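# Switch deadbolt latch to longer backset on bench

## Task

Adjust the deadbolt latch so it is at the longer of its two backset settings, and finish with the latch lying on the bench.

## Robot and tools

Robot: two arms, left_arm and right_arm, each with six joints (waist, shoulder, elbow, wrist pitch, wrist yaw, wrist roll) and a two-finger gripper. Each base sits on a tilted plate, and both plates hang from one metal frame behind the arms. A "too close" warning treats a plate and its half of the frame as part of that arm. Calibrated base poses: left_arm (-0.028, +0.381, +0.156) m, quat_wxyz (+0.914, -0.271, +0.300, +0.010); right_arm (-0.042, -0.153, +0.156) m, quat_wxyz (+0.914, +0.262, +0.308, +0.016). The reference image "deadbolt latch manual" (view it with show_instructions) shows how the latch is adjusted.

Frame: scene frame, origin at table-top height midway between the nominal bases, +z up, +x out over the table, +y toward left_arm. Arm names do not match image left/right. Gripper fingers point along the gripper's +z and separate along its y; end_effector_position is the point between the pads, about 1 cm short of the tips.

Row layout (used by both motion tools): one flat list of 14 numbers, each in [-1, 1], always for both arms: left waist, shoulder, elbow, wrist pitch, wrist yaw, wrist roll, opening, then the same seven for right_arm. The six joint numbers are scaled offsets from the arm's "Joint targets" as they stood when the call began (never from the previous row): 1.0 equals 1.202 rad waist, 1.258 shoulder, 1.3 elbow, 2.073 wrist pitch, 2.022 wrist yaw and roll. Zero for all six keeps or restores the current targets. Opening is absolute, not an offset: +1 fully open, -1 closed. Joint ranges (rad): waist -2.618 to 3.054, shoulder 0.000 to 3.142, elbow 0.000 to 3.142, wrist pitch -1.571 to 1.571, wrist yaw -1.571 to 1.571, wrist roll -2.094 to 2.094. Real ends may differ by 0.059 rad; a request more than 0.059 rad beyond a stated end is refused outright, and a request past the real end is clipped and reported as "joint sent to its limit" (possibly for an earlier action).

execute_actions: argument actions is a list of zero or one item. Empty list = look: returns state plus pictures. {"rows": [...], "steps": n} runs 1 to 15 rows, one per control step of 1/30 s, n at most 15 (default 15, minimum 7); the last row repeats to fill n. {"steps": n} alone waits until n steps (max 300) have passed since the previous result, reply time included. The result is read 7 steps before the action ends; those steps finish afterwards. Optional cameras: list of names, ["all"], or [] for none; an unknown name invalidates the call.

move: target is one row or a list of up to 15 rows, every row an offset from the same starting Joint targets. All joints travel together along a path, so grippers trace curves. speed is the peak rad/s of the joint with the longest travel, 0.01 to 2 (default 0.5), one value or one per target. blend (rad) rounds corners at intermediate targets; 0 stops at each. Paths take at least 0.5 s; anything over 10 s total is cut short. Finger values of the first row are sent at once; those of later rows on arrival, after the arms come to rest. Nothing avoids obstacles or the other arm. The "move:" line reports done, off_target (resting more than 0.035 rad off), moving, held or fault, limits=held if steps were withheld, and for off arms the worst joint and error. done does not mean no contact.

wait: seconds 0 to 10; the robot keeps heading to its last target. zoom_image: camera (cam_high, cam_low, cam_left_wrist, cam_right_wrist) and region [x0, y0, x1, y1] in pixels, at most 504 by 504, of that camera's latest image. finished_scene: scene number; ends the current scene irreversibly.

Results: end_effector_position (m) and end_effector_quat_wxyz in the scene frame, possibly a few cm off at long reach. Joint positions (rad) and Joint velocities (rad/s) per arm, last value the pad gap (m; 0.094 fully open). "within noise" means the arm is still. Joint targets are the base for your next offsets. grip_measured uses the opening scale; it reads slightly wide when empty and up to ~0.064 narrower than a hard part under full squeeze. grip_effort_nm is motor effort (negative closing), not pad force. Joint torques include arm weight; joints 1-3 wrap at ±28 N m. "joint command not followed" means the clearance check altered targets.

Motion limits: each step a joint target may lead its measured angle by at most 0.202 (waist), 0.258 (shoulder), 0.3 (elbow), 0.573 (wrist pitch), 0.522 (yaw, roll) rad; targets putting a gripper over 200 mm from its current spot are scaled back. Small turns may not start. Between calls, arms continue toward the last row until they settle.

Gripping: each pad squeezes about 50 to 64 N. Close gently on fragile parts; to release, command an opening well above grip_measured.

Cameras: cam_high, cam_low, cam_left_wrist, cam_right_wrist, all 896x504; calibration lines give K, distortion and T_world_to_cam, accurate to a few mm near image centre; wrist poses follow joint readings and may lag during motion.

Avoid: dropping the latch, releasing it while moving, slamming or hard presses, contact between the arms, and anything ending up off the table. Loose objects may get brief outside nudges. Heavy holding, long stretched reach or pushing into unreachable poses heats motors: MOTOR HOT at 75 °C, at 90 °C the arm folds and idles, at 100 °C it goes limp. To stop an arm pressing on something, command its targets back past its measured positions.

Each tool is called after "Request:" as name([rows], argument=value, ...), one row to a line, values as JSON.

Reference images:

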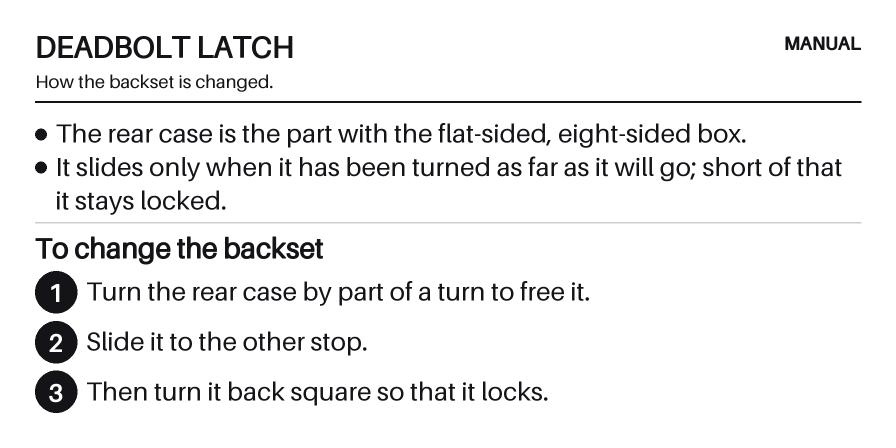

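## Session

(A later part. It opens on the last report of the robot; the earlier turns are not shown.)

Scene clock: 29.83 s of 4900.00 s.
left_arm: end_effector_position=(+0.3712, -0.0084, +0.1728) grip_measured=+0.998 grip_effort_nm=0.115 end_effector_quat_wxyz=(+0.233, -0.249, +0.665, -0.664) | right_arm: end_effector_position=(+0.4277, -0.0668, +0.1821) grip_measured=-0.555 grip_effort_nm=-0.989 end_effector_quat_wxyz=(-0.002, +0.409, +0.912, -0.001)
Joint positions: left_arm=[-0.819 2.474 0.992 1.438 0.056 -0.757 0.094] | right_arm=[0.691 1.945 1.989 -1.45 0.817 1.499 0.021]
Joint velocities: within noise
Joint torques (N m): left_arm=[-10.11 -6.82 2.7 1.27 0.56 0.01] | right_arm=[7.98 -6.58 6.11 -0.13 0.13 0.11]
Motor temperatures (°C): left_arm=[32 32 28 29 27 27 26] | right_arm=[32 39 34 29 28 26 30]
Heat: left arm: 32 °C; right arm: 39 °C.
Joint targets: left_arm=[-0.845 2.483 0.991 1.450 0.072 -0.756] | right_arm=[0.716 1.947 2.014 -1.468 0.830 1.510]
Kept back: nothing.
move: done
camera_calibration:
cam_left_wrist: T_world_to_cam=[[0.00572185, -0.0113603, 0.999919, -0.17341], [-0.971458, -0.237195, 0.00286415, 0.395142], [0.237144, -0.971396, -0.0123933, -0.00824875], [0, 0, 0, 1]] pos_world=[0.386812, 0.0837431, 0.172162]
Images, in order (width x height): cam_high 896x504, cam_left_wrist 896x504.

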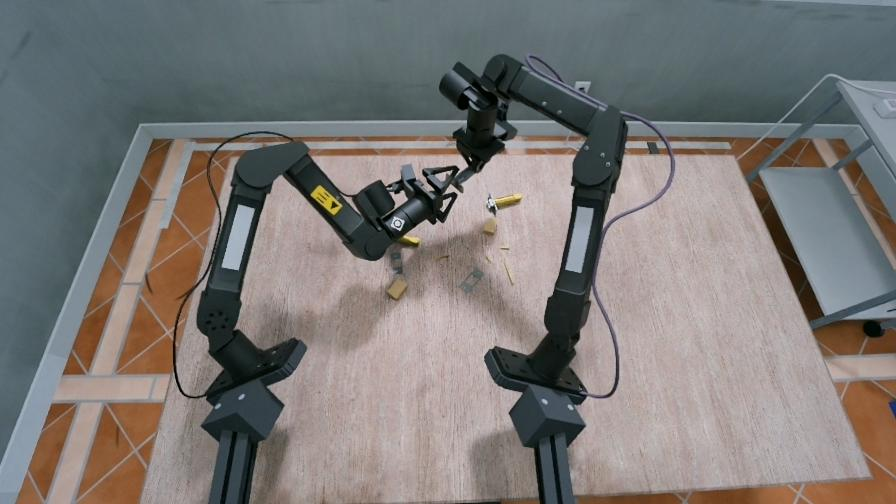

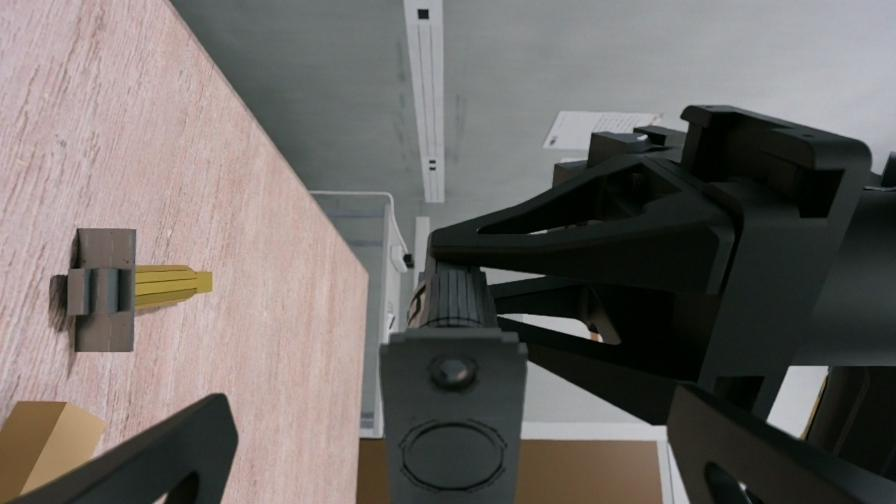

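Request:
move(target=[0,0,0,0,0,0,-0.36,0,0,0,0,0,0,-0.8], cameras=["cam_left_wrist"])

Request:
execute_actions([
  {"rows":[[0,0,0,0,0,0,-0.37,0,0,0,0,0,0,-0.8],[0,0,0,0,0,0,-0.38,0,0,0,0,0,0,-0.8],[0,0,0,0,0,0,-0.39,0,0,0,0,0,0,-0.8],[0,0,0,0,0,0,-0.40,0,0,0,0,0,0,-0.8],[0,0,0,0,0,0,-0.41,0,0,0,0,0,0,-0.8],[0,0,0,0,0,0,-0.42,0,0,0,0,0,0,-0.8],[0,0,0,0,0,0,-0.43,0,0,0,0,0,0,-0.8],[0,0,0,0,0,0,-0.44,0,0,0,0,0,0,-0.8],[0,0,0,0,0,0,-0.45,0,0,0,0,0,0,-0.8],[0,0,0,0,0,0,-0.46,0,0,0,0,0,0,-0.8],[0,0,0,0,0,0,-0.47,0,0,0,0,0,0,-0.8],[0,0,0,0,0,0,-0.48,0,0,0,0,0,0,-0.8],[0,0,0,0,0,0,-0.50,0,0,0,0,0,0,-0.8],[0,0,0,0,0,0,-0.55,0,0,0,0,0,0,-0.8],[0,0,0,0,0,0,-0.7,0,0,0,0,0,0,-0.8]]},
])

Request:
wait(seconds=0.5, cameras=["cam_left_wrist"])

Scene clock: 31.60 s of 4900.00 s.
left_arm: end_effector_position=(+0.3712, -0.0084, +0.1728) grip_measured=-0.358 grip_effort_nm=-0.110 end_effector_quat_wxyz=(+0.233, -0.249, +0.665, -0.664) | right_arm: end_effector_position=(+0.4276, -0.0669, +0.1821) grip_measured=-0.555 grip_effort_nm=-0.984 end_effector_quat_wxyz=(-0.002, +0.409, +0.913, -0.001)
Joint positions: left_arm=[-0.819 2.474 0.992 1.438 0.056 -0.757 0.03] | right_arm=[0.691 1.945 1.989 -1.45 0.817 1.5 0.021]
Joint velocities: within noise
Joint torques (N m): left_arm=[-10.18 -6.83 2.74 1.27 0.57 0.03] | right_arm=[7.99 -6.58 6.12 -0.13 0.12 0.1]
Motor temperatures (°C): left_arm=[32 33 28 29 27 27 26] | right_arm=[33 39 35 29 28 26 30]
Heat: left arm: 33 °C; right arm: 39 °C.
Joint targets: left_arm=[-0.845 2.483 0.991 1.450 0.072 -0.756] | right_arm=[0.716 1.947 2.014 -1.468 0.830 1.510]
Kept back: nothing.
move: done
camera_calibration:
cam_left_wrist: T_world_to_cam=[[0.00572185, -0.0113603, 0.999919, -0.17341], [-0.971458, -0.237195, 0.00286415, 0.395142], [0.237144, -0.971396, -0.0123933, -0.00824875], [0, 0, 0, 1]] pos_world=[0.386812, 0.0837431, 0.172162]
Images, in order (width x height): cam_left_wrist 896x504.

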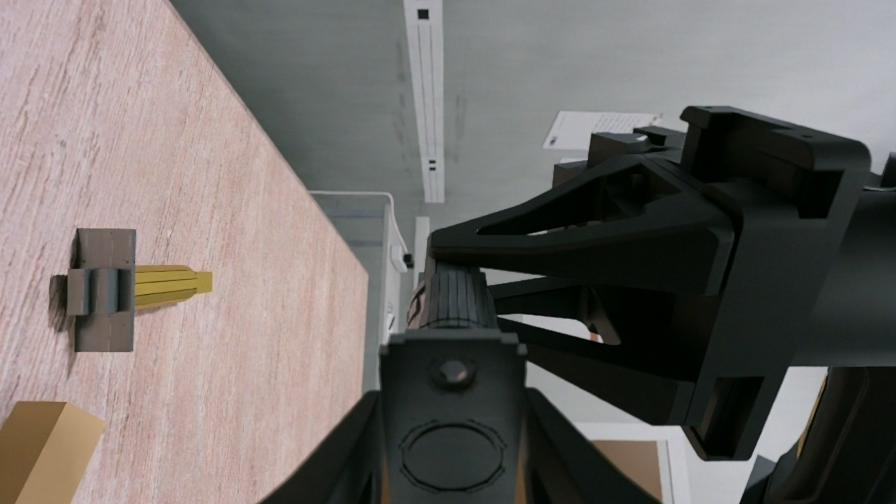

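Scene clock: 31.87 s of 4900.00 s.
left_arm: end_effector_position=(+0.3712, -0.0084, +0.1728) grip_measured=-0.430 grip_effort_nm=-0.242 end_effector_quat_wxyz=(+0.233, -0.249, +0.665, -0.664) | right_arm: end_effector_position=(+0.4276, -0.0669, +0.1821) grip_measured=-0.555 grip_effort_nm=-0.989 end_effector_quat_wxyz=(-0.002, +0.409, +0.913, -0.001)
Joint positions: left_arm=[-0.819 2.474 0.992 1.438 0.056 -0.757 0.027] | right_arm=[0.691 1.945 1.989 -1.45 0.817 1.5 0.021]
Joint velocities: left_arm=[-0.007 -0.007 0.007 -0.066 0.139 -0.037 -0.011] | right_arm=[within noise]
Joint torques (N m): left_arm=[-10.11 -6.8 2.73 1.31 0.56 0.02] | right_arm=[7.99 -6.56 6.12 -0.12 0.12 0.1]
Motor temperatures (°C): left_arm=[32 33 28 29 27 27 26] | right_arm=[33 39 35 29 28 26 30]
Heat: left arm: 33 °C; right arm: 39 °C.
Joint targets: left_arm=[-0.845 2.483 0.991 1.450 0.072 -0.756] | right_arm=[0.716 1.947 2.014 -1.468 0.830 1.510]
Steps of this call (1-8: this action's first 8). Readings (joint positions of left_arm | right_arm):
1: [-0.819 2.474 0.992 1.438 0.056 -0.757] | [0.691 1.945 1.989 -1.450 0.817 1.500]
2: [-0.819 2.474 0.992 1.438 0.056 -0.757] | [0.691 1.945 1.989 -1.450 0.817 1.500]
4: [-0.819 2.474 0.992 1.438 0.056 -0.757] | [0.691 1.945 1.989 -1.450 0.817 1.500]
8: the state above

Scene clock: 32.60 s of 4900.00 s.
left_arm: end_effector_position=(+0.3712, -0.0084, +0.1728) grip_measured=-0.464 grip_effort_nm=-1.023 end_effector_quat_wxyz=(+0.233, -0.249, +0.665, -0.664) | right_arm: end_effector_position=(+0.4277, -0.0670, +0.1821) grip_measured=-0.555 grip_effort_nm=-0.989 end_effector_quat_wxyz=(-0.002, +0.409, +0.913, -0.001)
Joint positions: left_arm=[-0.819 2.474 0.992 1.438 0.056 -0.757 0.025] | right_arm=[0.691 1.945 1.989 -1.45 0.817 1.5 0.021]
Joint velocities: within noise
Joint torques (N m): left_arm=[-10.15 -6.74 2.69 1.29 0.56 0.01] | right_arm=[7.98 -6.57 6.12 -0.14 0.13 0.1]
Motor temperatures (°C): left_arm=[33 33 28 29 27 27 26] | right_arm=[33 39 35 29 28 26 30]
Heat: left arm: 33 °C; right arm: 39 °C.
Joint targets: left_arm=[-0.845 2.483 0.991 1.450 0.072 -0.756] | right_arm=[0.716 1.947 2.014 -1.467 0.830 1.510]
Steps of this call (1-7: your previous action's last 7; 8-15: toward your last target; 16-22: nothing new was sent). Readings (joint positions of left_arm | right_arm):
1: [-0.819 2.474 0.992 1.438 0.056 -0.757] | [0.691 1.945 1.989 -1.450 0.817 1.500]
2: [-0.819 2.474 0.992 1.438 0.056 -0.757] | [0.691 1.945 1.989 -1.450 0.817 1.500]
4: [-0.819 2.474 0.992 1.438 0.056 -0.757] | [0.691 1.945 1.989 -1.450 0.817 1.500]
8: [-0.819 2.474 0.992 1.438 0.056 -0.757] | [0.691 1.945 1.989 -1.450 0.817 1.500]
22: the state above
All arms were judged still, so your last target was given up. Each gripper or tool keeps its last command.
camera_calibration:
cam_left_wrist: T_world_to_cam=[[0.00572185, -0.0113603, 0.999919, -0.17341], [-0.971458, -0.237195, 0.00286415, 0.395142], [0.237144, -0.971396, -0.0123933, -0.00824875], [0, 0, 0, 1]] pos_world=[0.386812, 0.0837431, 0.172162]
Images, in order (width x height): cam_left_wrist 896x504.

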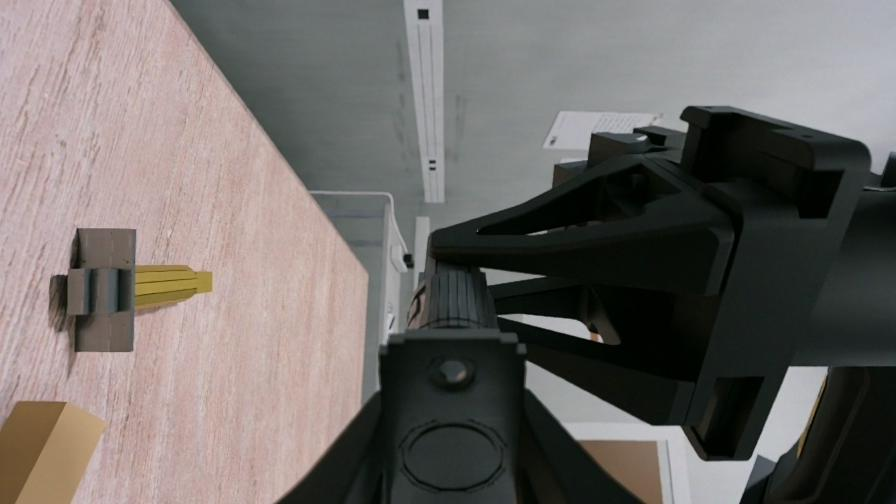

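Request:
move(target=[0,0,0,0,0,0.124,-0.7,0,0,0,0,0,0,-0.8], speed=0.3, cameras=["cam_left_wrist"])

Request:
zoom_image(camera="cam_left_wrist", region=[380, 220, 530, 350])

Scene clock: 34.47 s of 4900.00 s.
left_arm: end_effector_position=(+0.3713, -0.0083, +0.1729) grip_measured=-0.464 grip_effort_nm=-1.023 end_effector_quat_wxyz=(+0.309, -0.170, +0.690, -0.632) | right_arm: end_effector_position=(+0.4277, -0.0670, +0.1821) grip_measured=-0.555 grip_effort_nm=-0.989 end_effector_quat_wxyz=(-0.002, +0.410, +0.912, -0.001)
Joint positions: left_arm=[-0.819 2.474 0.992 1.439 0.056 -0.523 0.025] | right_arm=[0.691 1.945 1.989 -1.45 0.818 1.501 0.021]
Joint velocities: within noise
Joint torques (N m): left_arm=[-10.14 -6.87 2.67 1.29 0.56 0.18] | right_arm=[7.98 -6.57 6.12 -0.13 0.11 0.08]
Motor temperatures (°C): left_arm=[33 33 28 29 27 27 27] | right_arm=[33 39 35 29 28 26 30]
Heat: left arm: 33 °C; right arm: 39 °C.
Joint targets: left_arm=[-0.845 2.483 0.991 1.450 0.072 -0.505] | right_arm=[0.716 1.947 2.014 -1.467 0.830 1.510]
Kept back: nothing.
move: done
camera_calibration:
cam_left_wrist: T_world_to_cam=[[-0.173068, -0.159864, 0.971849, -0.103531], [-0.953401, -0.220398, -0.206037, 0.424829], [0.247132, -0.96222, -0.11427, 0.00579891], [0, 0, 0, 1]] pos_world=[0.385681, 0.0826606, 0.18881]
Images, in order (width x height): cam_left_wrist 896x504.

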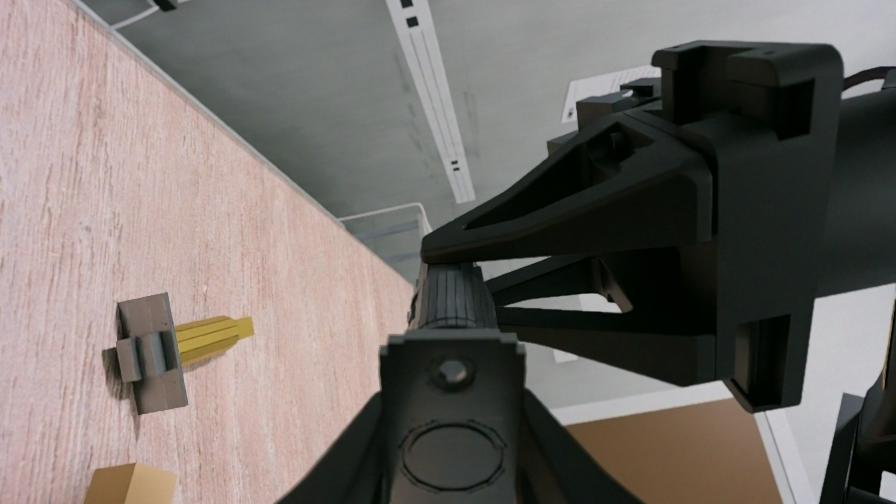

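Scaled by 3.360 from the camera's 896x504 image, which has a finer 1280x720 frame.

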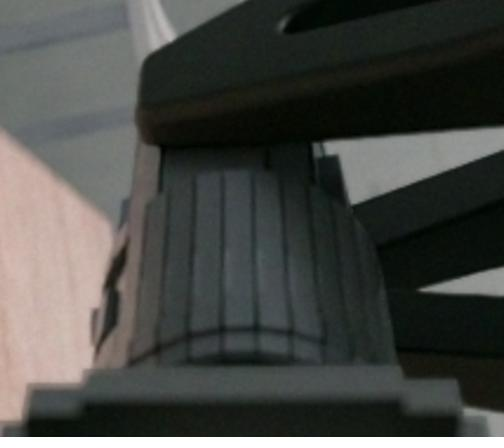

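Request:
move(target=[0,0,0,0,0,0.09,-0.7,0,0,0,0,0,0,-0.8], speed=0.3, cameras=[])

Request:
move(target=[0,0,0,0,0,0.04,-0.7,0,0,0,0,0,0,-0.8], speed=0.2, cameras=[])

Request:
move(target=[0,0,0,0,0,0.04,-0.7,0,0,0,0,0,0,-0.8], speed=0.2, cameras=["cam_left_wrist"])

Request:
zoom_image(camera="cam_left_wrist", region=[380, 220, 530, 350])

Scene clock: 36.20 s of 4900.00 s.
left_arm: end_effector_position=(+0.3713, -0.0082, +0.1730) grip_measured=-0.464 grip_effort_nm=-1.023 end_effector_quat_wxyz=(+0.366, -0.107, +0.702, -0.602) | right_arm: end_effector_position=(+0.4277, -0.0670, +0.1821) grip_measured=-0.555 grip_effort_nm=-0.989 end_effector_quat_wxyz=(-0.002, +0.411, +0.912, -0.001)
Joint positions: left_arm=[-0.819 2.474 0.992 1.44 0.056 -0.341 0.025] | right_arm=[0.691 1.945 1.989 -1.45 0.818 1.503 0.021]
Joint velocities: within noise
Joint torques (N m): left_arm=[-10.17 -6.82 2.69 1.28 0.59 0.19] | right_arm=[7.99 -6.57 6.12 -0.13 0.12 0.06]
Motor temperatures (°C): left_arm=[33 33 28 30 27 27 27] | right_arm=[33 39 35 29 28 26 30]
Heat: left arm: 33 °C; right arm: 39 °C.
Joint targets: left_arm=[-0.845 2.483 0.991 1.450 0.072 -0.323] | right_arm=[0.716 1.947 2.014 -1.467 0.830 1.510]
Kept back: nothing.
move: done
No camera images: "cameras" was empty.

Scene clock: 37.23 s of 4900.00 s.
left_arm: end_effector_position=(+0.3714, -0.0082, +0.1731) grip_measured=-0.464 grip_effort_nm=-1.018 end_effector_quat_wxyz=(+0.390, -0.078, +0.706, -0.586) | right_arm: end_effector_position=(+0.4277, -0.0670, +0.1821) grip_measured=-0.555 grip_effort_nm=-0.989 end_effector_quat_wxyz=(-0.002, +0.411, +0.911, -0.001)
Joint positions: left_arm=[-0.819 2.474 0.992 1.44 0.056 -0.259 0.025] | right_arm=[0.691 1.945 1.989 -1.45 0.818 1.505 0.021]
Joint velocities: within noise
Joint torques (N m): left_arm=[-10.22 -6.91 2.77 1.24 0.56 0.18] | right_arm=[7.99 -6.57 6.12 -0.13 0.12 0.05]
Motor temperatures (°C): left_arm=[33 33 28 30 27 27 27] | right_arm=[33 39 35 29 28 26 30]
Heat: left arm: 33 °C; right arm: 39 °C.
Joint targets: left_arm=[-0.845 2.483 0.991 1.450 0.072 -0.242] | right_arm=[0.716 1.947 2.014 -1.467 0.830 1.510]
Kept back: nothing.
move: done
No camera images: "cameras" was empty.

Scene clock: 38.27 s of 4900.00 s.
left_arm: end_effector_position=(+0.3714, -0.0082, +0.1731) grip_measured=-0.464 grip_effort_nm=-1.018 end_effector_quat_wxyz=(+0.413, -0.050, +0.708, -0.570) | right_arm: end_effector_position=(+0.4277, -0.0670, +0.1821) grip_measured=-0.555 grip_effort_nm=-0.984 end_effector_quat_wxyz=(-0.002, +0.412, +0.911, -0.001)
Joint positions: left_arm=[-0.819 2.474 0.992 1.44 0.056 -0.178 0.025] | right_arm=[0.691 1.945 1.989 -1.45 0.818 1.506 0.021]
Joint velocities: within noise
Joint torques (N m): left_arm=[-10.13 -6.78 2.7 1.27 0.59 0.17] | right_arm=[8.01 -6.56 6.09 -0.13 0.12 0.04]
Motor temperatures (°C): left_arm=[33 33 28 30 27 27 27] | right_arm=[33 39 35 29 28 26 30]
Heat: left arm: 33 °C; right arm: 39 °C.
Joint targets: left_arm=[-0.845 2.483 0.991 1.450 0.072 -0.162] | right_arm=[0.716 1.947 2.014 -1.467 0.830 1.510]
Kept back: nothing.
move: done
camera_calibration:
cam_left_wrist: T_world_to_cam=[[-0.414928, -0.360311, 0.83547, 0.00814693], [-0.861021, -0.141288, -0.48855, 0.440293], [0.294072, -0.92207, -0.251611, 0.0125776], [0, 0, 0, 1]] pos_world=[0.378783, 0.0767409, 0.211463]
Images, in order (width x height): cam_left_wrist 896x504.

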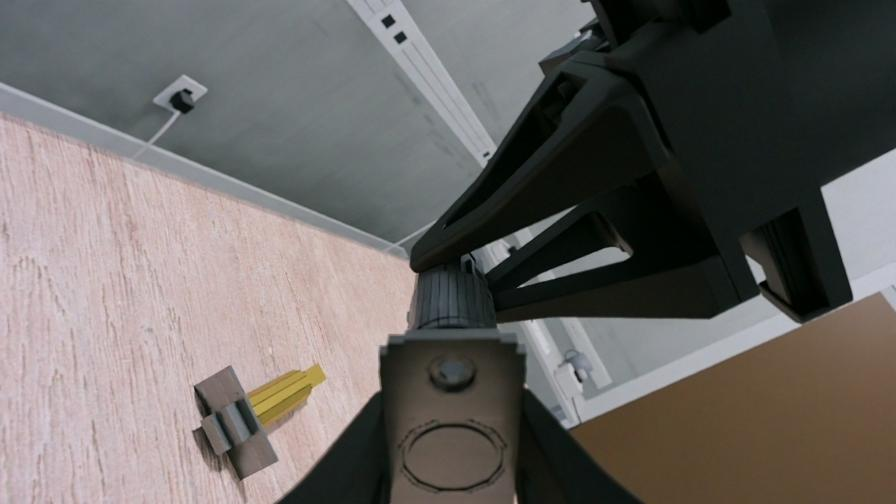

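Scaled by 3.360 from the camera's 896x504 image, which has a finer 1280x720 frame.

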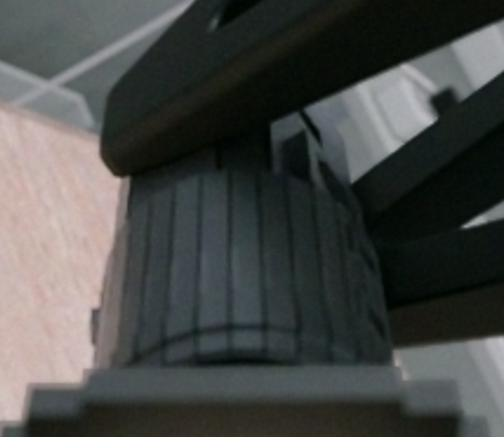

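Request:
move(target=[0,0,0,0,0,0.04,-0.7,0,0,0,0,0,0,-0.8], speed=0.2, cameras=[])

Request:
move(target=[0,0,0,0,0,0.04,-0.7,0,0,0,0,0,0,-0.8], speed=0.2, cameras=[])

Request:
move(target=[0,0,0,0,0,0.03,-0.7,0,0,0,0,0,0,-0.8], speed=0.2, cameras=[])

Scene clock: 39.60 s of 4900.00 s.
left_arm: end_effector_position=(+0.3715, -0.0081, +0.1732) grip_measured=-0.464 grip_effort_nm=-1.023 end_effector_quat_wxyz=(+0.437, -0.021, +0.710, -0.553) | right_arm: end_effector_position=(+0.4277, -0.0670, +0.1821) grip_measured=-0.555 grip_effort_nm=-0.984 end_effector_quat_wxyz=(-0.002, +0.413, +0.911, -0.001)
Joint positions: left_arm=[-0.819 2.474 0.992 1.441 0.056 -0.096 0.025] | right_arm=[0.691 1.945 1.989 -1.45 0.818 1.507 0.021]
Joint velocities: within noise
Joint torques (N m): left_arm=[-10.18 -6.78 2.73 1.25 0.57 0.16] | right_arm=[7.98 -6.57 6.09 -0.13 0.12 0.03]
Motor temperatures (°C): left_arm=[34 33 28 30 27 27 27] | right_arm=[33 39 35 29 28 26 30]
Heat: left arm: 34 °C; right arm: 39 °C.
Joint targets: left_arm=[-0.845 2.483 0.991 1.450 0.072 -0.081] | right_arm=[0.716 1.947 2.014 -1.467 0.830 1.510]
Kept back: nothing.
move: done
No camera images: "cameras" was empty.

Scene clock: 40.63 s of 4900.00 s.
left_arm: end_effector_position=(+0.3716, -0.0081, +0.1732) grip_measured=-0.464 grip_effort_nm=-1.018 end_effector_quat_wxyz=(+0.459, +0.008, +0.710, -0.535) | right_arm: end_effector_position=(+0.4277, -0.0670, +0.1821) grip_measured=-0.555 grip_effort_nm=-0.989 end_effector_quat_wxyz=(-0.002, +0.413, +0.911, -0.001)
Joint positions: left_arm=[-0.819 2.474 0.992 1.441 0.056 -0.016 0.025] | right_arm=[0.691 1.945 1.989 -1.45 0.818 1.508 0.021]
Joint velocities: within noise
Joint torques (N m): left_arm=[-10.19 -6.82 2.65 1.24 0.59 0.18] | right_arm=[7.99 -6.57 6.11 -0.13 0.12 0.01]
Motor temperatures (°C): left_arm=[34 33 28 30 27 27 27] | right_arm=[33 39 35 29 28 26 30]
Heat: left arm: 34 °C; right arm: 39 °C.
Joint targets: left_arm=[-0.845 2.483 0.991 1.450 0.072 0.000] | right_arm=[0.716 1.947 2.014 -1.467 0.830 1.510]
Kept back: nothing.
move: done
No camera images: "cameras" was empty.

Scene clock: 41.63 s of 4900.00 s.
left_arm: end_effector_position=(+0.3716, -0.0081, +0.1732) grip_measured=-0.464 grip_effort_nm=-1.018 end_effector_quat_wxyz=(+0.475, +0.030, +0.709, -0.520) | right_arm: end_effector_position=(+0.4278, -0.0671, +0.1821) grip_measured=-0.555 grip_effort_nm=-0.984 end_effector_quat_wxyz=(-0.001, +0.413, +0.911, -0.001)
Joint positions: left_arm=[-0.819 2.474 0.992 1.441 0.056 0.045 0.025] | right_arm=[0.691 1.945 1.989 -1.45 0.818 1.509 0.021]
Joint velocities: within noise
Joint torques (N m): left_arm=[-10.21 -6.79 2.77 1.24 0.58 0.12] | right_arm=[7.97 -6.56 6.11 -0.13 0.12 0]
Motor temperatures (°C): left_arm=[34 33 28 30 27 27 27] | right_arm=[34 39 35 29 28 26 30]
Heat: left arm: 34 °C; right arm: 39 °C.
Joint targets: left_arm=[-0.845 2.483 0.991 1.450 0.072 0.061] | right_arm=[0.716 1.947 2.014 -1.467 0.830 1.510]
Kept back: nothing.
move: done
No camera images: "cameras" was empty.

Request:
move(target=[0,0,0,0,0,0.05,-0.7,0,0,0,0,0,0,-0.8], speed=0.2, cameras=[])

Request:
move(target=[0,0,0,0,0,0.05,-0.7,0,0,0,0,0,0,-0.8], speed=0.2, cameras=["cam_left_wrist"])

Request:
zoom_image(camera="cam_left_wrist", region=[380, 220, 530, 350])

Scene clock: 42.77 s of 4900.00 s.
left_arm: end_effector_position=(+0.3716, -0.0080, +0.1734) grip_measured=-0.464 grip_effort_nm=-1.023 end_effector_quat_wxyz=(+0.493, +0.054, +0.707, -0.504) | right_arm: end_effector_position=(+0.4278, -0.0671, +0.1821) grip_measured=-0.555 grip_effort_nm=-0.984 end_effector_quat_wxyz=(-0.001, +0.413, +0.911, -0.001)
Joint positions: left_arm=[-0.819 2.474 0.992 1.442 0.056 0.115 0.025] | right_arm=[0.691 1.945 1.989 -1.45 0.818 1.509 0.021]
Joint velocities: within noise
Joint torques (N m): left_arm=[-10.15 -6.89 2.67 1.24 0.58 0.54] | right_arm=[7.98 -6.57 6.11 -0.13 0.11 0]
Motor temperatures (°C): left_arm=[34 33 28 30 27 27 27] | right_arm=[34 39 35 29 28 26 30]
Heat: left arm: 34 °C; right arm: 39 °C.
Joint targets: left_arm=[-0.845 2.483 0.991 1.450 0.073 0.162] | right_arm=[0.716 1.947 2.014 -1.467 0.830 1.510]
Kept back: nothing.
move: off_target (left_arm); left_arm: the wrist roll is farthest, 0.047 rad from its target
No camera images: "cameras" was empty.

Scene clock: 43.63 s of 4900.00 s.
left_arm: end_effector_position=(+0.3721, -0.0076, +0.1737) grip_measured=-0.464 grip_effort_nm=-1.013 end_effector_quat_wxyz=(+0.506, +0.071, +0.706, -0.491) | right_arm: end_effector_position=(+0.4282, -0.0668, +0.1821) grip_measured=-0.555 grip_effort_nm=-0.984 end_effector_quat_wxyz=(-0.001, +0.414, +0.910, +0.000)
Joint positions: left_arm=[-0.819 2.474 0.992 1.444 0.055 0.166 0.025] | right_arm=[0.691 1.945 1.989 -1.448 0.818 1.509 0.021]
Joint velocities: within noise
Joint torques (N m): left_arm=[-10.18 -6.87 2.69 1.2 0.58 1.13] | right_arm=[8.02 -6.57 6.12 -0.15 0.12 0.01]
Motor temperatures (°C): left_arm=[34 33 28 30 27 27 27] | right_arm=[34 39 35 29 28 26 30]
Heat: left arm: 34 °C; right arm: 39 °C.
Joint targets: left_arm=[-0.845 2.483 0.991 1.450 0.072 0.263] | right_arm=[0.716 1.947 2.014 -1.468 0.830 1.510]
Kept back: nothing.
move: off_target (left_arm); left_arm: the wrist roll is farthest, 0.097 rad from its target
camera_calibration:
cam_left_wrist: T_world_to_cam=[[-0.606651, -0.520384, 0.600978, 0.118965], [-0.700103, -0.00840796, -0.713992, 0.421447], [0.376603, -0.853891, -0.359222, 0.00150274], [0, 0, 0, 1]] pos_world=[0.36666, 0.0667342, 0.229954]
Images, in order (width x height): cam_left_wrist 896x504.

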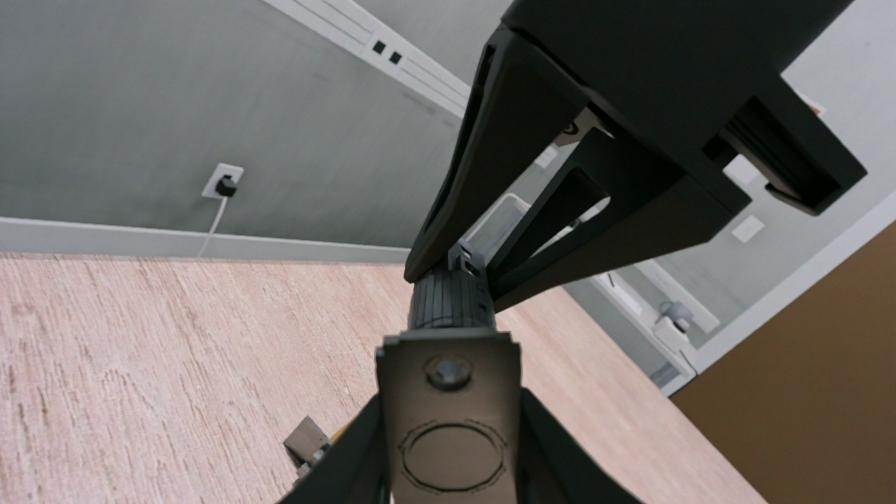

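Scaled by 3.360 from the camera's 896x504 image, which has a finer 1280x720 frame.

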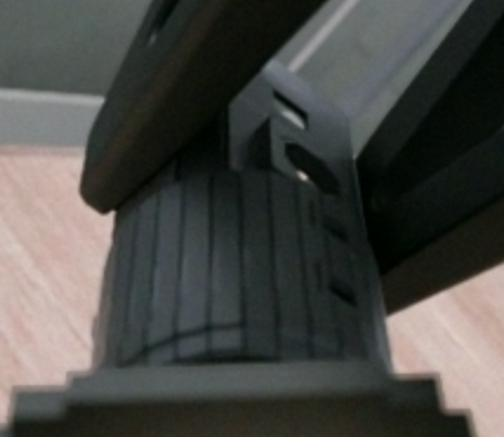

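Request:
move(target=[0,0,0,0,0,-0.041,-0.7,0,0,0,0,0,0,-0.8], speed=0.2, cameras=[])

Request:
move(target=[0,0,-0.0123,0.0048,0,0,-0.7,-0.0632,0.0064,0.0431,-0.0058,0.1088,-0.0148,-0.8], speed=0.15, cameras=["cam_left_wrist"])

Request:
zoom_image(camera="cam_left_wrist", region=[380, 220, 530, 350])

Scene clock: 44.97 s of 4900.00 s.
left_arm: end_effector_position=(+0.3721, -0.0076, +0.1737) grip_measured=-0.464 grip_effort_nm=-1.023 end_effector_quat_wxyz=(+0.500, +0.063, +0.706, -0.497) | right_arm: end_effector_position=(+0.4282, -0.0667, +0.1821) grip_measured=-0.555 grip_effort_nm=-0.984 end_effector_quat_wxyz=(-0.001, +0.414, +0.910, +0.000)
Joint positions: left_arm=[-0.819 2.474 0.992 1.445 0.055 0.141 0.025] | right_arm=[0.691 1.945 1.989 -1.447 0.818 1.509 0.021]
Joint velocities: within noise
Joint torques (N m): left_arm=[-10.14 -6.83 2.71 1.22 0.56 0.5] | right_arm=[7.97 -6.58 6.12 -0.15 0.11 0]
Motor temperatures (°C): left_arm=[34 33 28 30 27 27 27] | right_arm=[34 39 35 29 28 26 30]
Heat: left arm: 34 °C; right arm: 39 °C.
Joint targets: left_arm=[-0.845 2.483 0.991 1.450 0.073 0.180] | right_arm=[0.716 1.947 2.014 -1.468 0.830 1.510]
Kept back: nothing.
move: off_target (left_arm); left_arm: the wrist roll is farthest, 0.039 rad from its target
No camera images: "cameras" was empty.

Scene clock: 46.73 s of 4900.00 s.
left_arm: end_effector_position=(+0.3730, -0.0068, +0.1707) grip_measured=-0.464 grip_effort_nm=-1.018 end_effector_quat_wxyz=(+0.497, +0.058, +0.712, -0.492) | right_arm: end_effector_position=(+0.4354, -0.0711, +0.1789) grip_measured=-0.555 grip_effort_nm=-0.989 end_effector_quat_wxyz=(+0.005, +0.412, +0.911, -0.007)
Joint positions: left_arm=[-0.819 2.474 0.992 1.44 0.038 0.135 0.025] | right_arm=[0.676 1.964 2.023 -1.457 0.833 1.489 0.021]
Joint velocities: within noise
Joint torques (N m): left_arm=[-10.18 -6.86 1.44 1.36 0.76 0.53] | right_arm=[3.51 -7.61 7.99 -0.2 2.44 -0.11]
Motor temperatures (°C): left_arm=[34 33 28 30 27 27 27] | right_arm=[34 39 35 29 28 26 30]
Heat: left arm: 34 °C; right arm: 39 °C.
Joint targets: left_arm=[-0.845 2.483 0.975 1.460 0.072 0.180] | right_arm=[0.640 1.955 2.070 -1.480 1.050 1.480]
Kept back: nothing.
move: off_target (left_arm, right_arm); left_arm: the wrist roll is farthest, 0.045 rad from its target; right_arm: the wrist yaw is farthest, 0.217 rad from its target
camera_calibration:
cam_left_wrist: T_world_to_cam=[[-0.581839, -0.520454, 0.624973, 0.108354], [-0.723287, -0.0202722, -0.690249, 0.424524], [0.371913, -0.853649, -0.364643, 0.00349677], [0, 0, 0, 1]] pos_world=[0.368797, 0.0679845, 0.226584]
Images, in order (width x height): cam_left_wrist 896x504.

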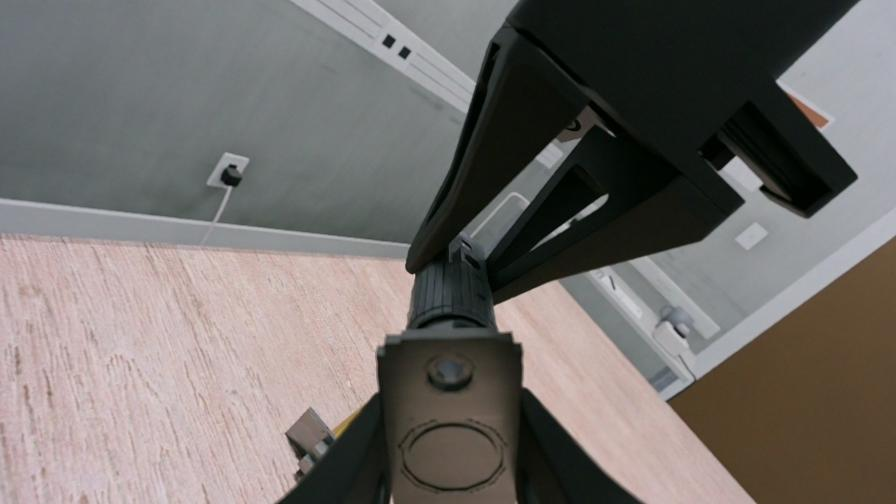

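Scaled by 3.360 from the camera's 896x504 image, which has a finer 1280x720 frame.

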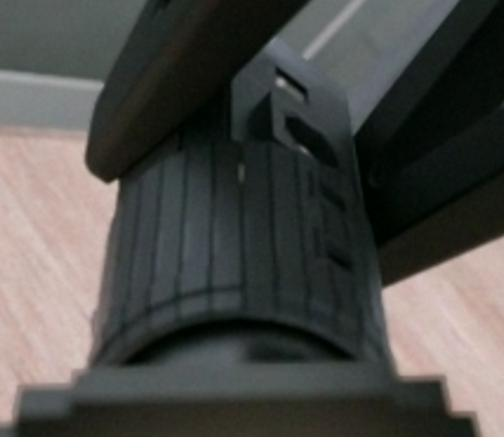

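Request:
move(target=[0,0,0,0,0,0,-0.7,-0.03,0,0.012,0,0.07,-0.005,-0.8], speed=0.15, cameras=["cam_left_wrist","cam_high"])

Request:
zoom_image(camera="cam_left_wrist", region=[380, 220, 530, 350])

Scene clock: 48.27 s of 4900.00 s.
left_arm: end_effector_position=(+0.3735, -0.0096, +0.1672) grip_measured=-0.464 grip_effort_nm=-1.023 end_effector_quat_wxyz=(+0.490, +0.061, +0.718, -0.490) | right_arm: end_effector_position=(+0.4400, -0.0793, +0.1738) grip_measured=-0.555 grip_effort_nm=-0.989 end_effector_quat_wxyz=(+0.020, +0.409, +0.912, -0.024)
Joint positions: left_arm=[-0.819 2.474 1.003 1.411 0.03 0.135 0.025] | right_arm=[0.663 1.972 2.027 -1.459 0.873 1.48 0.021]
Joint velocities: within noise
Joint torques (N m): left_arm=[-10.17 -6.93 0.62 1.65 0.87 0.54] | right_arm=[1.91 -8.47 9.06 -0.19 3.6 -0.11]
Motor temperatures (°C): left_arm=[34 33 28 30 27 27 27] | right_arm=[33 39 35 29 29 26 30]
Heat: left arm: 34 °C; right arm: 39 °C.
Joint targets: left_arm=[-0.845 2.483 0.975 1.460 0.073 0.180] | right_arm=[0.604 1.955 2.086 -1.480 1.191 1.470]
Kept back: nothing.
move: off_target (left_arm, right_arm); left_arm: the wrist pitch is farthest, 0.049 rad from its target; right_arm: the wrist yaw is farthest, 0.318 rad from its target
camera_calibration:
cam_left_wrist: T_world_to_cam=[[-0.577845, -0.524232, 0.625521, 0.107755], [-0.732131, -0.00573905, -0.681139, 0.424299], [0.360665, -0.851556, -0.38049, 0.00647756], [0, 0, 0, 1]] pos_world=[0.370572, 0.0644398, 0.224069]
Images, in order (width x height): cam_high 896x504, cam_left_wrist 896x504.

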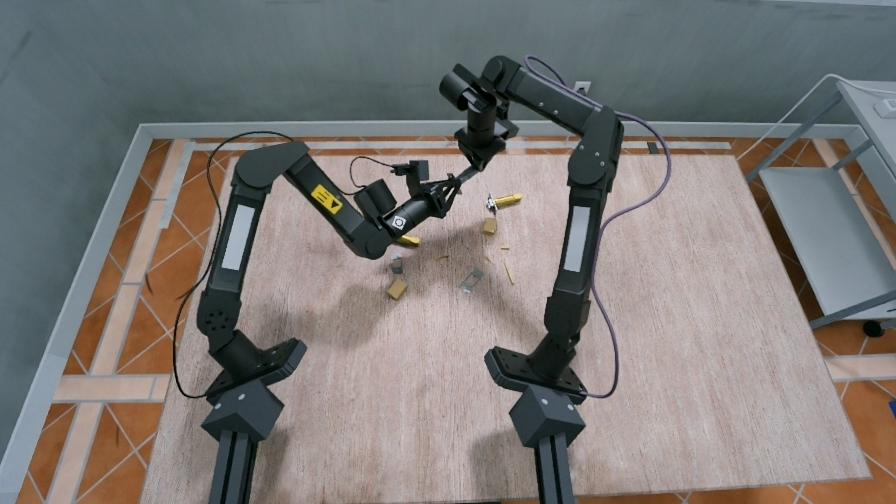

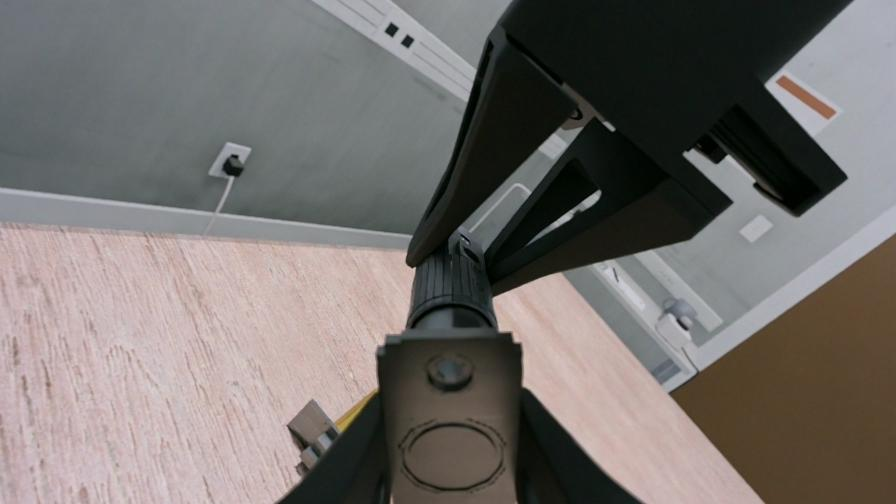

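Scaled by 3.360 from the camera's 896x504 image, which has a finer 1280x720 frame.

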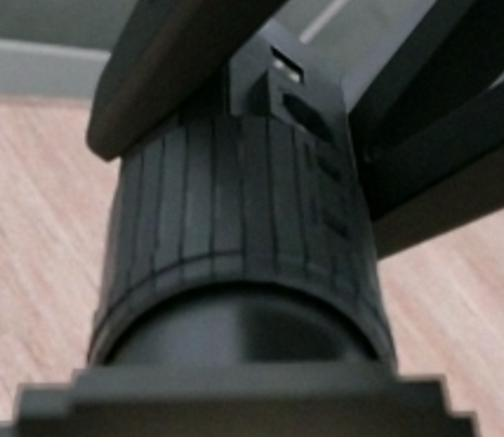

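Request:
move(target=[0,0,0,0,0,0,-0.7,-0.01,0,0.0,0,0.03,-0.0,-0.8], speed=0.15, cameras=["cam_left_wrist"])

Request:
zoom_image(camera="cam_left_wrist", region=[380, 220, 530, 350])

Scene clock: 49.43 s of 4900.00 s.
left_arm: end_effector_position=(+0.3737, -0.0106, +0.1657) grip_measured=-0.464 grip_effort_nm=-1.028 end_effector_quat_wxyz=(+0.487, +0.062, +0.721, -0.489) | right_arm: end_effector_position=(+0.4414, -0.0812, +0.1719) grip_measured=-0.555 grip_effort_nm=-0.989 end_effector_quat_wxyz=(+0.026, +0.408, +0.912, -0.031)
Joint positions: left_arm=[-0.819 2.474 1.007 1.4 0.025 0.134 0.025] | right_arm=[0.66 1.977 2.027 -1.459 0.89 1.48 0.021]
Joint velocities: within noise
Joint torques (N m): left_arm=[-10.14 -6.99 0.42 1.77 0.9 0.54] | right_arm=[1.22 -8.95 9.06 -0.21 4.12 -0.1]
Motor temperatures (°C): left_arm=[34 33 28 30 27 27 27] | right_arm=[33 40 35 29 30 26 30]
Heat: left arm: 34 °C; right arm: 40 °C.
Joint targets: left_arm=[-0.845 2.483 0.975 1.460 0.072 0.180] | right_arm=[0.592 1.955 2.086 -1.480 1.252 1.470]
Kept back: nothing.
move: off_target (left_arm, right_arm); left_arm: the wrist pitch is farthest, 0.060 rad from its target; right_arm: the wrist yaw is farthest, 0.361 rad from its target
camera_calibration:
cam_left_wrist: T_world_to_cam=[[-0.575597, -0.526357, 0.625808, 0.107404], [-0.735861, -0.000371709, -0.677132, 0.424256], [0.356646, -0.850263, -0.387112, 0.00760621], [0, 0, 0, 1]] pos_world=[0.371302, 0.0631578, 0.223008]
Images, in order (width x height): cam_left_wrist 896x504.

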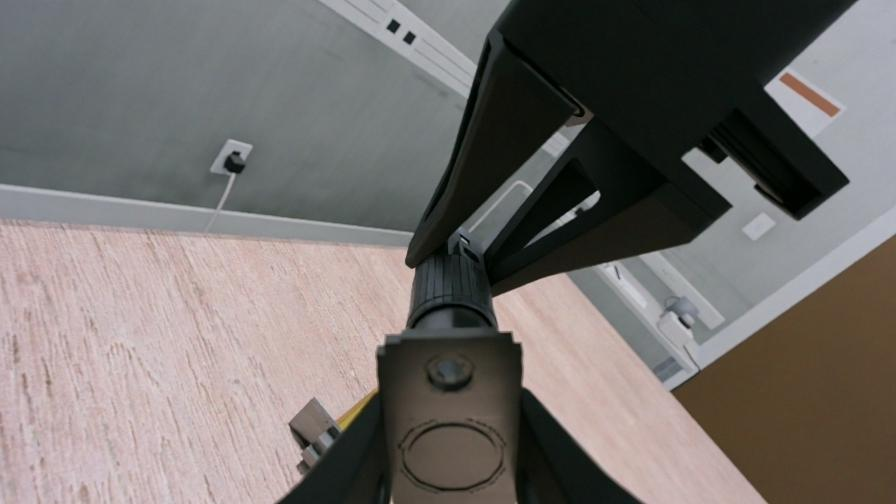

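Scaled by 3.360 from the camera's 896x504 image, which has a finer 1280x720 frame.

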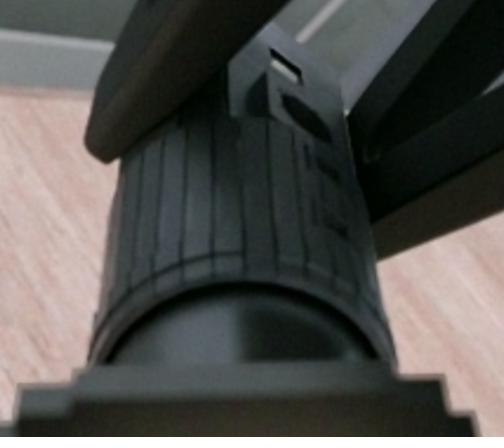

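Request:
move([
  [0,0,0,0,0,-0.02,-0.7,0.032,0,-0.01,0,-0.149,0,-0.8],
  [0,0,0,0,0,-0.32,-0.7,0.032,0,-0.01,0,-0.149,0,-0.8],
], speed=[0.2,0.3], cameras=["cam_left_wrist"])

Request:
zoom_image(camera="cam_left_wrist", region=[380, 220, 530, 350])

Scene clock: 53.97 s of 4900.00 s.
left_arm: end_effector_position=(+0.3704, -0.0087, +0.1658) grip_measured=-0.464 grip_effort_nm=-1.028 end_effector_quat_wxyz=(+0.322, -0.153, +0.706, -0.612) | right_arm: end_effector_position=(+0.4348, -0.0768, +0.1705) grip_measured=-0.555 grip_effort_nm=-0.984 end_effector_quat_wxyz=(-0.001, +0.406, +0.914, -0.022)
Joint positions: left_arm=[-0.819 2.474 0.992 1.417 0.029 -0.463 0.025] | right_arm=[0.653 1.977 2.032 -1.472 0.833 1.477 0.021]
Joint velocities: within noise
Joint torques (N m): left_arm=[-10.11 -6.79 1.5 1.61 0.86 -0.1] | right_arm=[4.52 -8.98 7.49 -0.09 1.33 -0.08]
Motor temperatures (°C): left_arm=[35 33 28 31 27 27 27] | right_arm=[33 40 36 29 31 26 30]
Heat: left arm: 35 °C; right arm: 40 °C.
Joint targets: left_arm=[-0.845 2.483 0.975 1.460 0.072 -0.467] | right_arm=[0.630 1.955 2.073 -1.479 0.951 1.470]
Kept back: nothing.
move: off_target (left_arm, right_arm); left_arm: the wrist pitch is farthest, 0.043 rad from its target; right_arm: the wrist yaw is farthest, 0.117 rad from its target
camera_calibration:
cam_left_wrist: T_world_to_cam=[[-0.195172, -0.221456, 0.95544, -0.0864148], [-0.948333, -0.205851, -0.241433, 0.426575], [0.250145, -0.953196, -0.169837, 0.0129262], [0, 0, 0, 1]] pos_world=[0.384436, 0.0809949, 0.187749]
Images, in order (width x height): cam_left_wrist 896x504.

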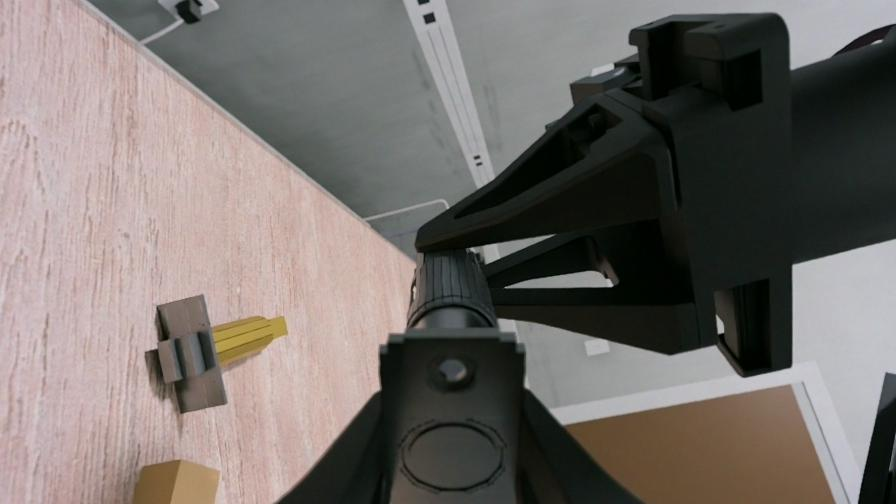

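Scaled by 3.360 from the camera's 896x504 image, which has a finer 1280x720 frame.

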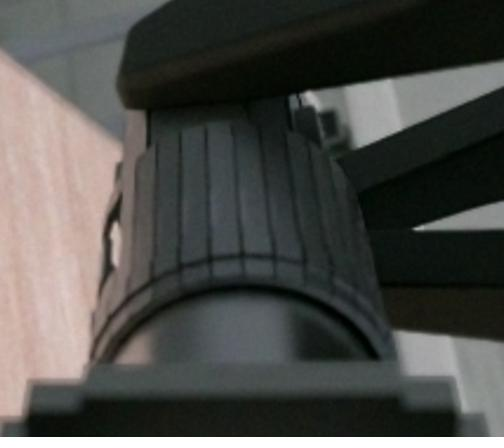

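Turning freely in the far-position arc. Continue back.

Request:
move(target=[0,0,0,0,0,-0.1,-0.7,0,0,0,0,0,0,-0.8], speed=0.25, cameras=[])

Request:
move(target=[0,0,0,0,0,-0.035,-0.7,0,0,0,0,0,0,-0.8], speed=0.15, cameras=["cam_left_wrist"])

Request:
zoom_image(camera="cam_left_wrist", region=[380, 220, 530, 350])

Request:
move(target=[0,0,0,0,0,-0.03,-0.7,0,0,0,0,0,0,-0.8], speed=0.15, cameras=["cam_left_wrist"])

Request:
zoom_image(camera="cam_left_wrist", region=[380, 220, 530, 350])

Scene clock: 55.90 s of 4900.00 s.
left_arm: end_effector_position=(+0.3703, -0.0088, +0.1656) grip_measured=-0.464 grip_effort_nm=-1.028 end_effector_quat_wxyz=(+0.258, -0.223, +0.687, -0.642) | right_arm: end_effector_position=(+0.4347, -0.0768, +0.1705) grip_measured=-0.555 grip_effort_nm=-0.984 end_effector_quat_wxyz=(-0.001, +0.406, +0.914, -0.022)
Joint positions: left_arm=[-0.819 2.474 0.991 1.417 0.029 -0.667 0.025] | right_arm=[0.653 1.977 2.032 -1.473 0.833 1.477 0.021]
Joint velocities: within noise
Joint torques (N m): left_arm=[-10.15 -6.82 1.54 1.6 0.84 -0.01] | right_arm=[4.49 -8.99 7.49 -0.09 1.33 -0.07]
Motor temperatures (°C): left_arm=[35 33 28 31 27 27 27] | right_arm=[32 41 36 29 31 26 30]
Heat: left arm: 35 °C; right arm: 41 °C.
Joint targets: left_arm=[-0.845 2.483 0.975 1.460 0.072 -0.669] | right_arm=[0.630 1.955 2.073 -1.480 0.951 1.470]
Kept back: nothing.
move: off_target (left_arm, right_arm); left_arm: the wrist pitch is farthest, 0.043 rad from its target; right_arm: the wrist yaw is farthest, 0.118 rad from its target
No camera images: "cameras" was empty.

Scene clock: 56.93 s of 4900.00 s.
left_arm: end_effector_position=(+0.3701, -0.0089, +0.1655) grip_measured=-0.464 grip_effort_nm=-1.018 end_effector_quat_wxyz=(+0.235, -0.247, +0.679, -0.650) | right_arm: end_effector_position=(+0.4347, -0.0768, +0.1705) grip_measured=-0.555 grip_effort_nm=-0.984 end_effector_quat_wxyz=(-0.001, +0.406, +0.914, -0.022)
Joint positions: left_arm=[-0.819 2.474 0.991 1.416 0.029 -0.737 0.025] | right_arm=[0.653 1.977 2.032 -1.473 0.833 1.477 0.021]
Joint velocities: within noise
Joint torques (N m): left_arm=[-10.17 -6.74 1.48 1.61 0.86 -0.07] | right_arm=[4.51 -8.98 7.49 -0.09 1.33 -0.08]
Motor temperatures (°C): left_arm=[35 33 28 31 27 27 27] | right_arm=[32 41 36 29 31 26 30]
Heat: left arm: 35 °C; right arm: 41 °C.
Joint targets: left_arm=[-0.845 2.483 0.975 1.460 0.073 -0.740] | right_arm=[0.630 1.955 2.073 -1.480 0.951 1.470]
Kept back: nothing.
move: off_target (left_arm, right_arm); left_arm: the wrist pitch is farthest, 0.044 rad from its target; right_arm: the wrist yaw is farthest, 0.118 rad from its target
camera_calibration:
cam_left_wrist: T_world_to_cam=[[0.0135925, -0.0501896, 0.998647, -0.169147], [-0.971395, -0.237466, 0.00128709, 0.394284], [0.23708, -0.970098, -0.0519817, -0.00197888], [0, 0, 0, 1]] pos_world=[0.385774, 0.0832199, 0.168307]
Images, in order (width x height): cam_left_wrist 896x504.

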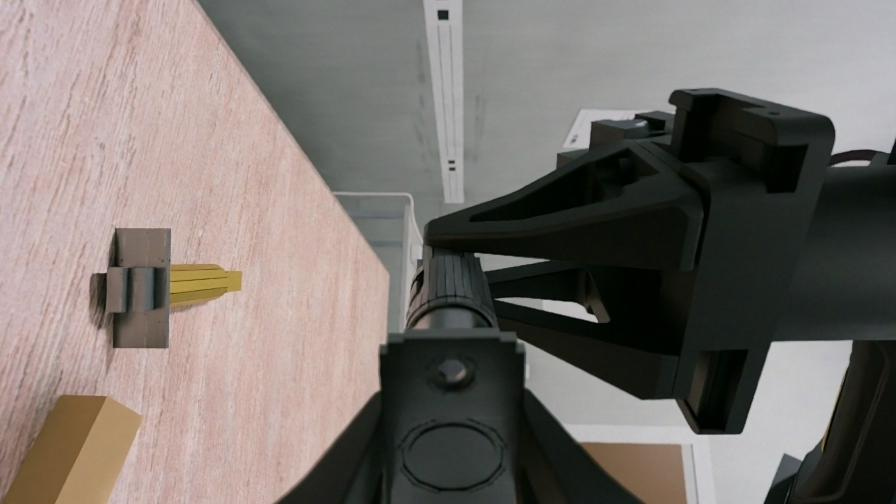

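Scaled by 3.360 from the camera's 896x504 image, which has a finer 1280x720 frame.

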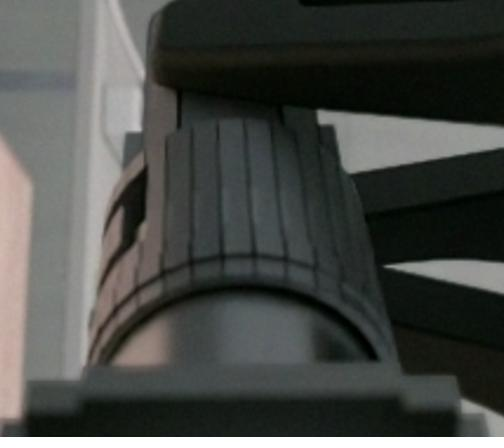

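Scene clock: 57.87 s of 4900.00 s.
left_arm: end_effector_position=(+0.3702, -0.0088, +0.1654) grip_measured=-0.464 grip_effort_nm=-1.023 end_effector_quat_wxyz=(+0.216, -0.267, +0.671, -0.657) | right_arm: end_effector_position=(+0.4347, -0.0767, +0.1705) grip_measured=-0.555 grip_effort_nm=-0.984 end_effector_quat_wxyz=(-0.001, +0.406, +0.914, -0.022)
Joint positions: left_arm=[-0.819 2.474 0.991 1.416 0.029 -0.796 0.025] | right_arm=[0.653 1.977 2.032 -1.473 0.833 1.477 0.021]
Joint velocities: within noise
Joint torques (N m): left_arm=[-10.17 -6.84 1.55 1.6 0.88 -0.08] | right_arm=[4.51 -8.99 7.49 -0.09 1.33 -0.07]
Motor temperatures (°C): left_arm=[35 33 28 31 27 27 27] | right_arm=[32 41 36 29 31 26 30]
Heat: left arm: 35 °C; right arm: 41 °C.
Joint targets: left_arm=[-0.845 2.483 0.975 1.460 0.072 -0.800] | right_arm=[0.630 1.955 2.073 -1.480 0.951 1.470]
Kept back: nothing.
move: off_target (left_arm, right_arm); left_arm: the wrist pitch is farthest, 0.044 rad from its target; right_arm: the wrist yaw is farthest, 0.118 rad from its target
camera_calibration:
cam_left_wrist: T_world_to_cam=[[0.0591043, -0.0124566, 0.998174, -0.185531], [-0.969444, -0.239199, 0.054418, 0.384796], [0.238085, -0.970891, -0.0262137, -0.00660147], [0, 0, 0, 1]] pos_world=[0.385576, 0.0833226, 0.16408]
Images, in order (width x height): cam_left_wrist 896x504.

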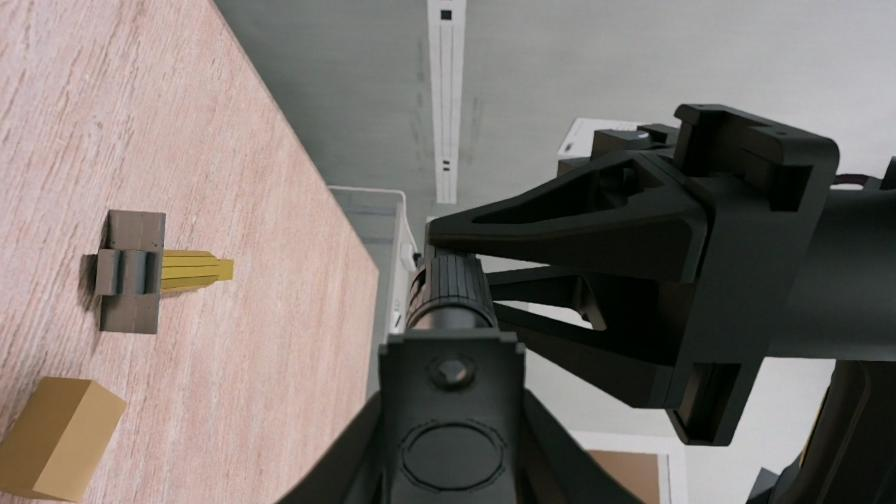

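Scaled by 3.360 from the camera's 896x504 image, which has a finer 1280x720 frame.

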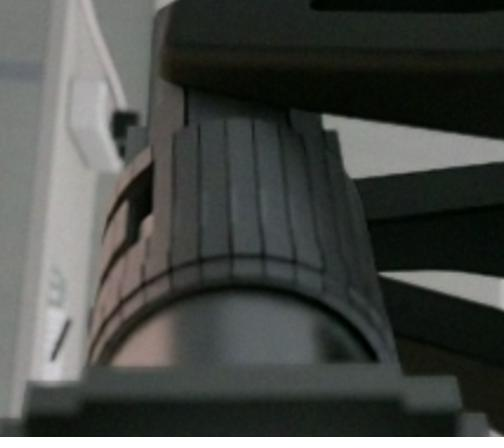

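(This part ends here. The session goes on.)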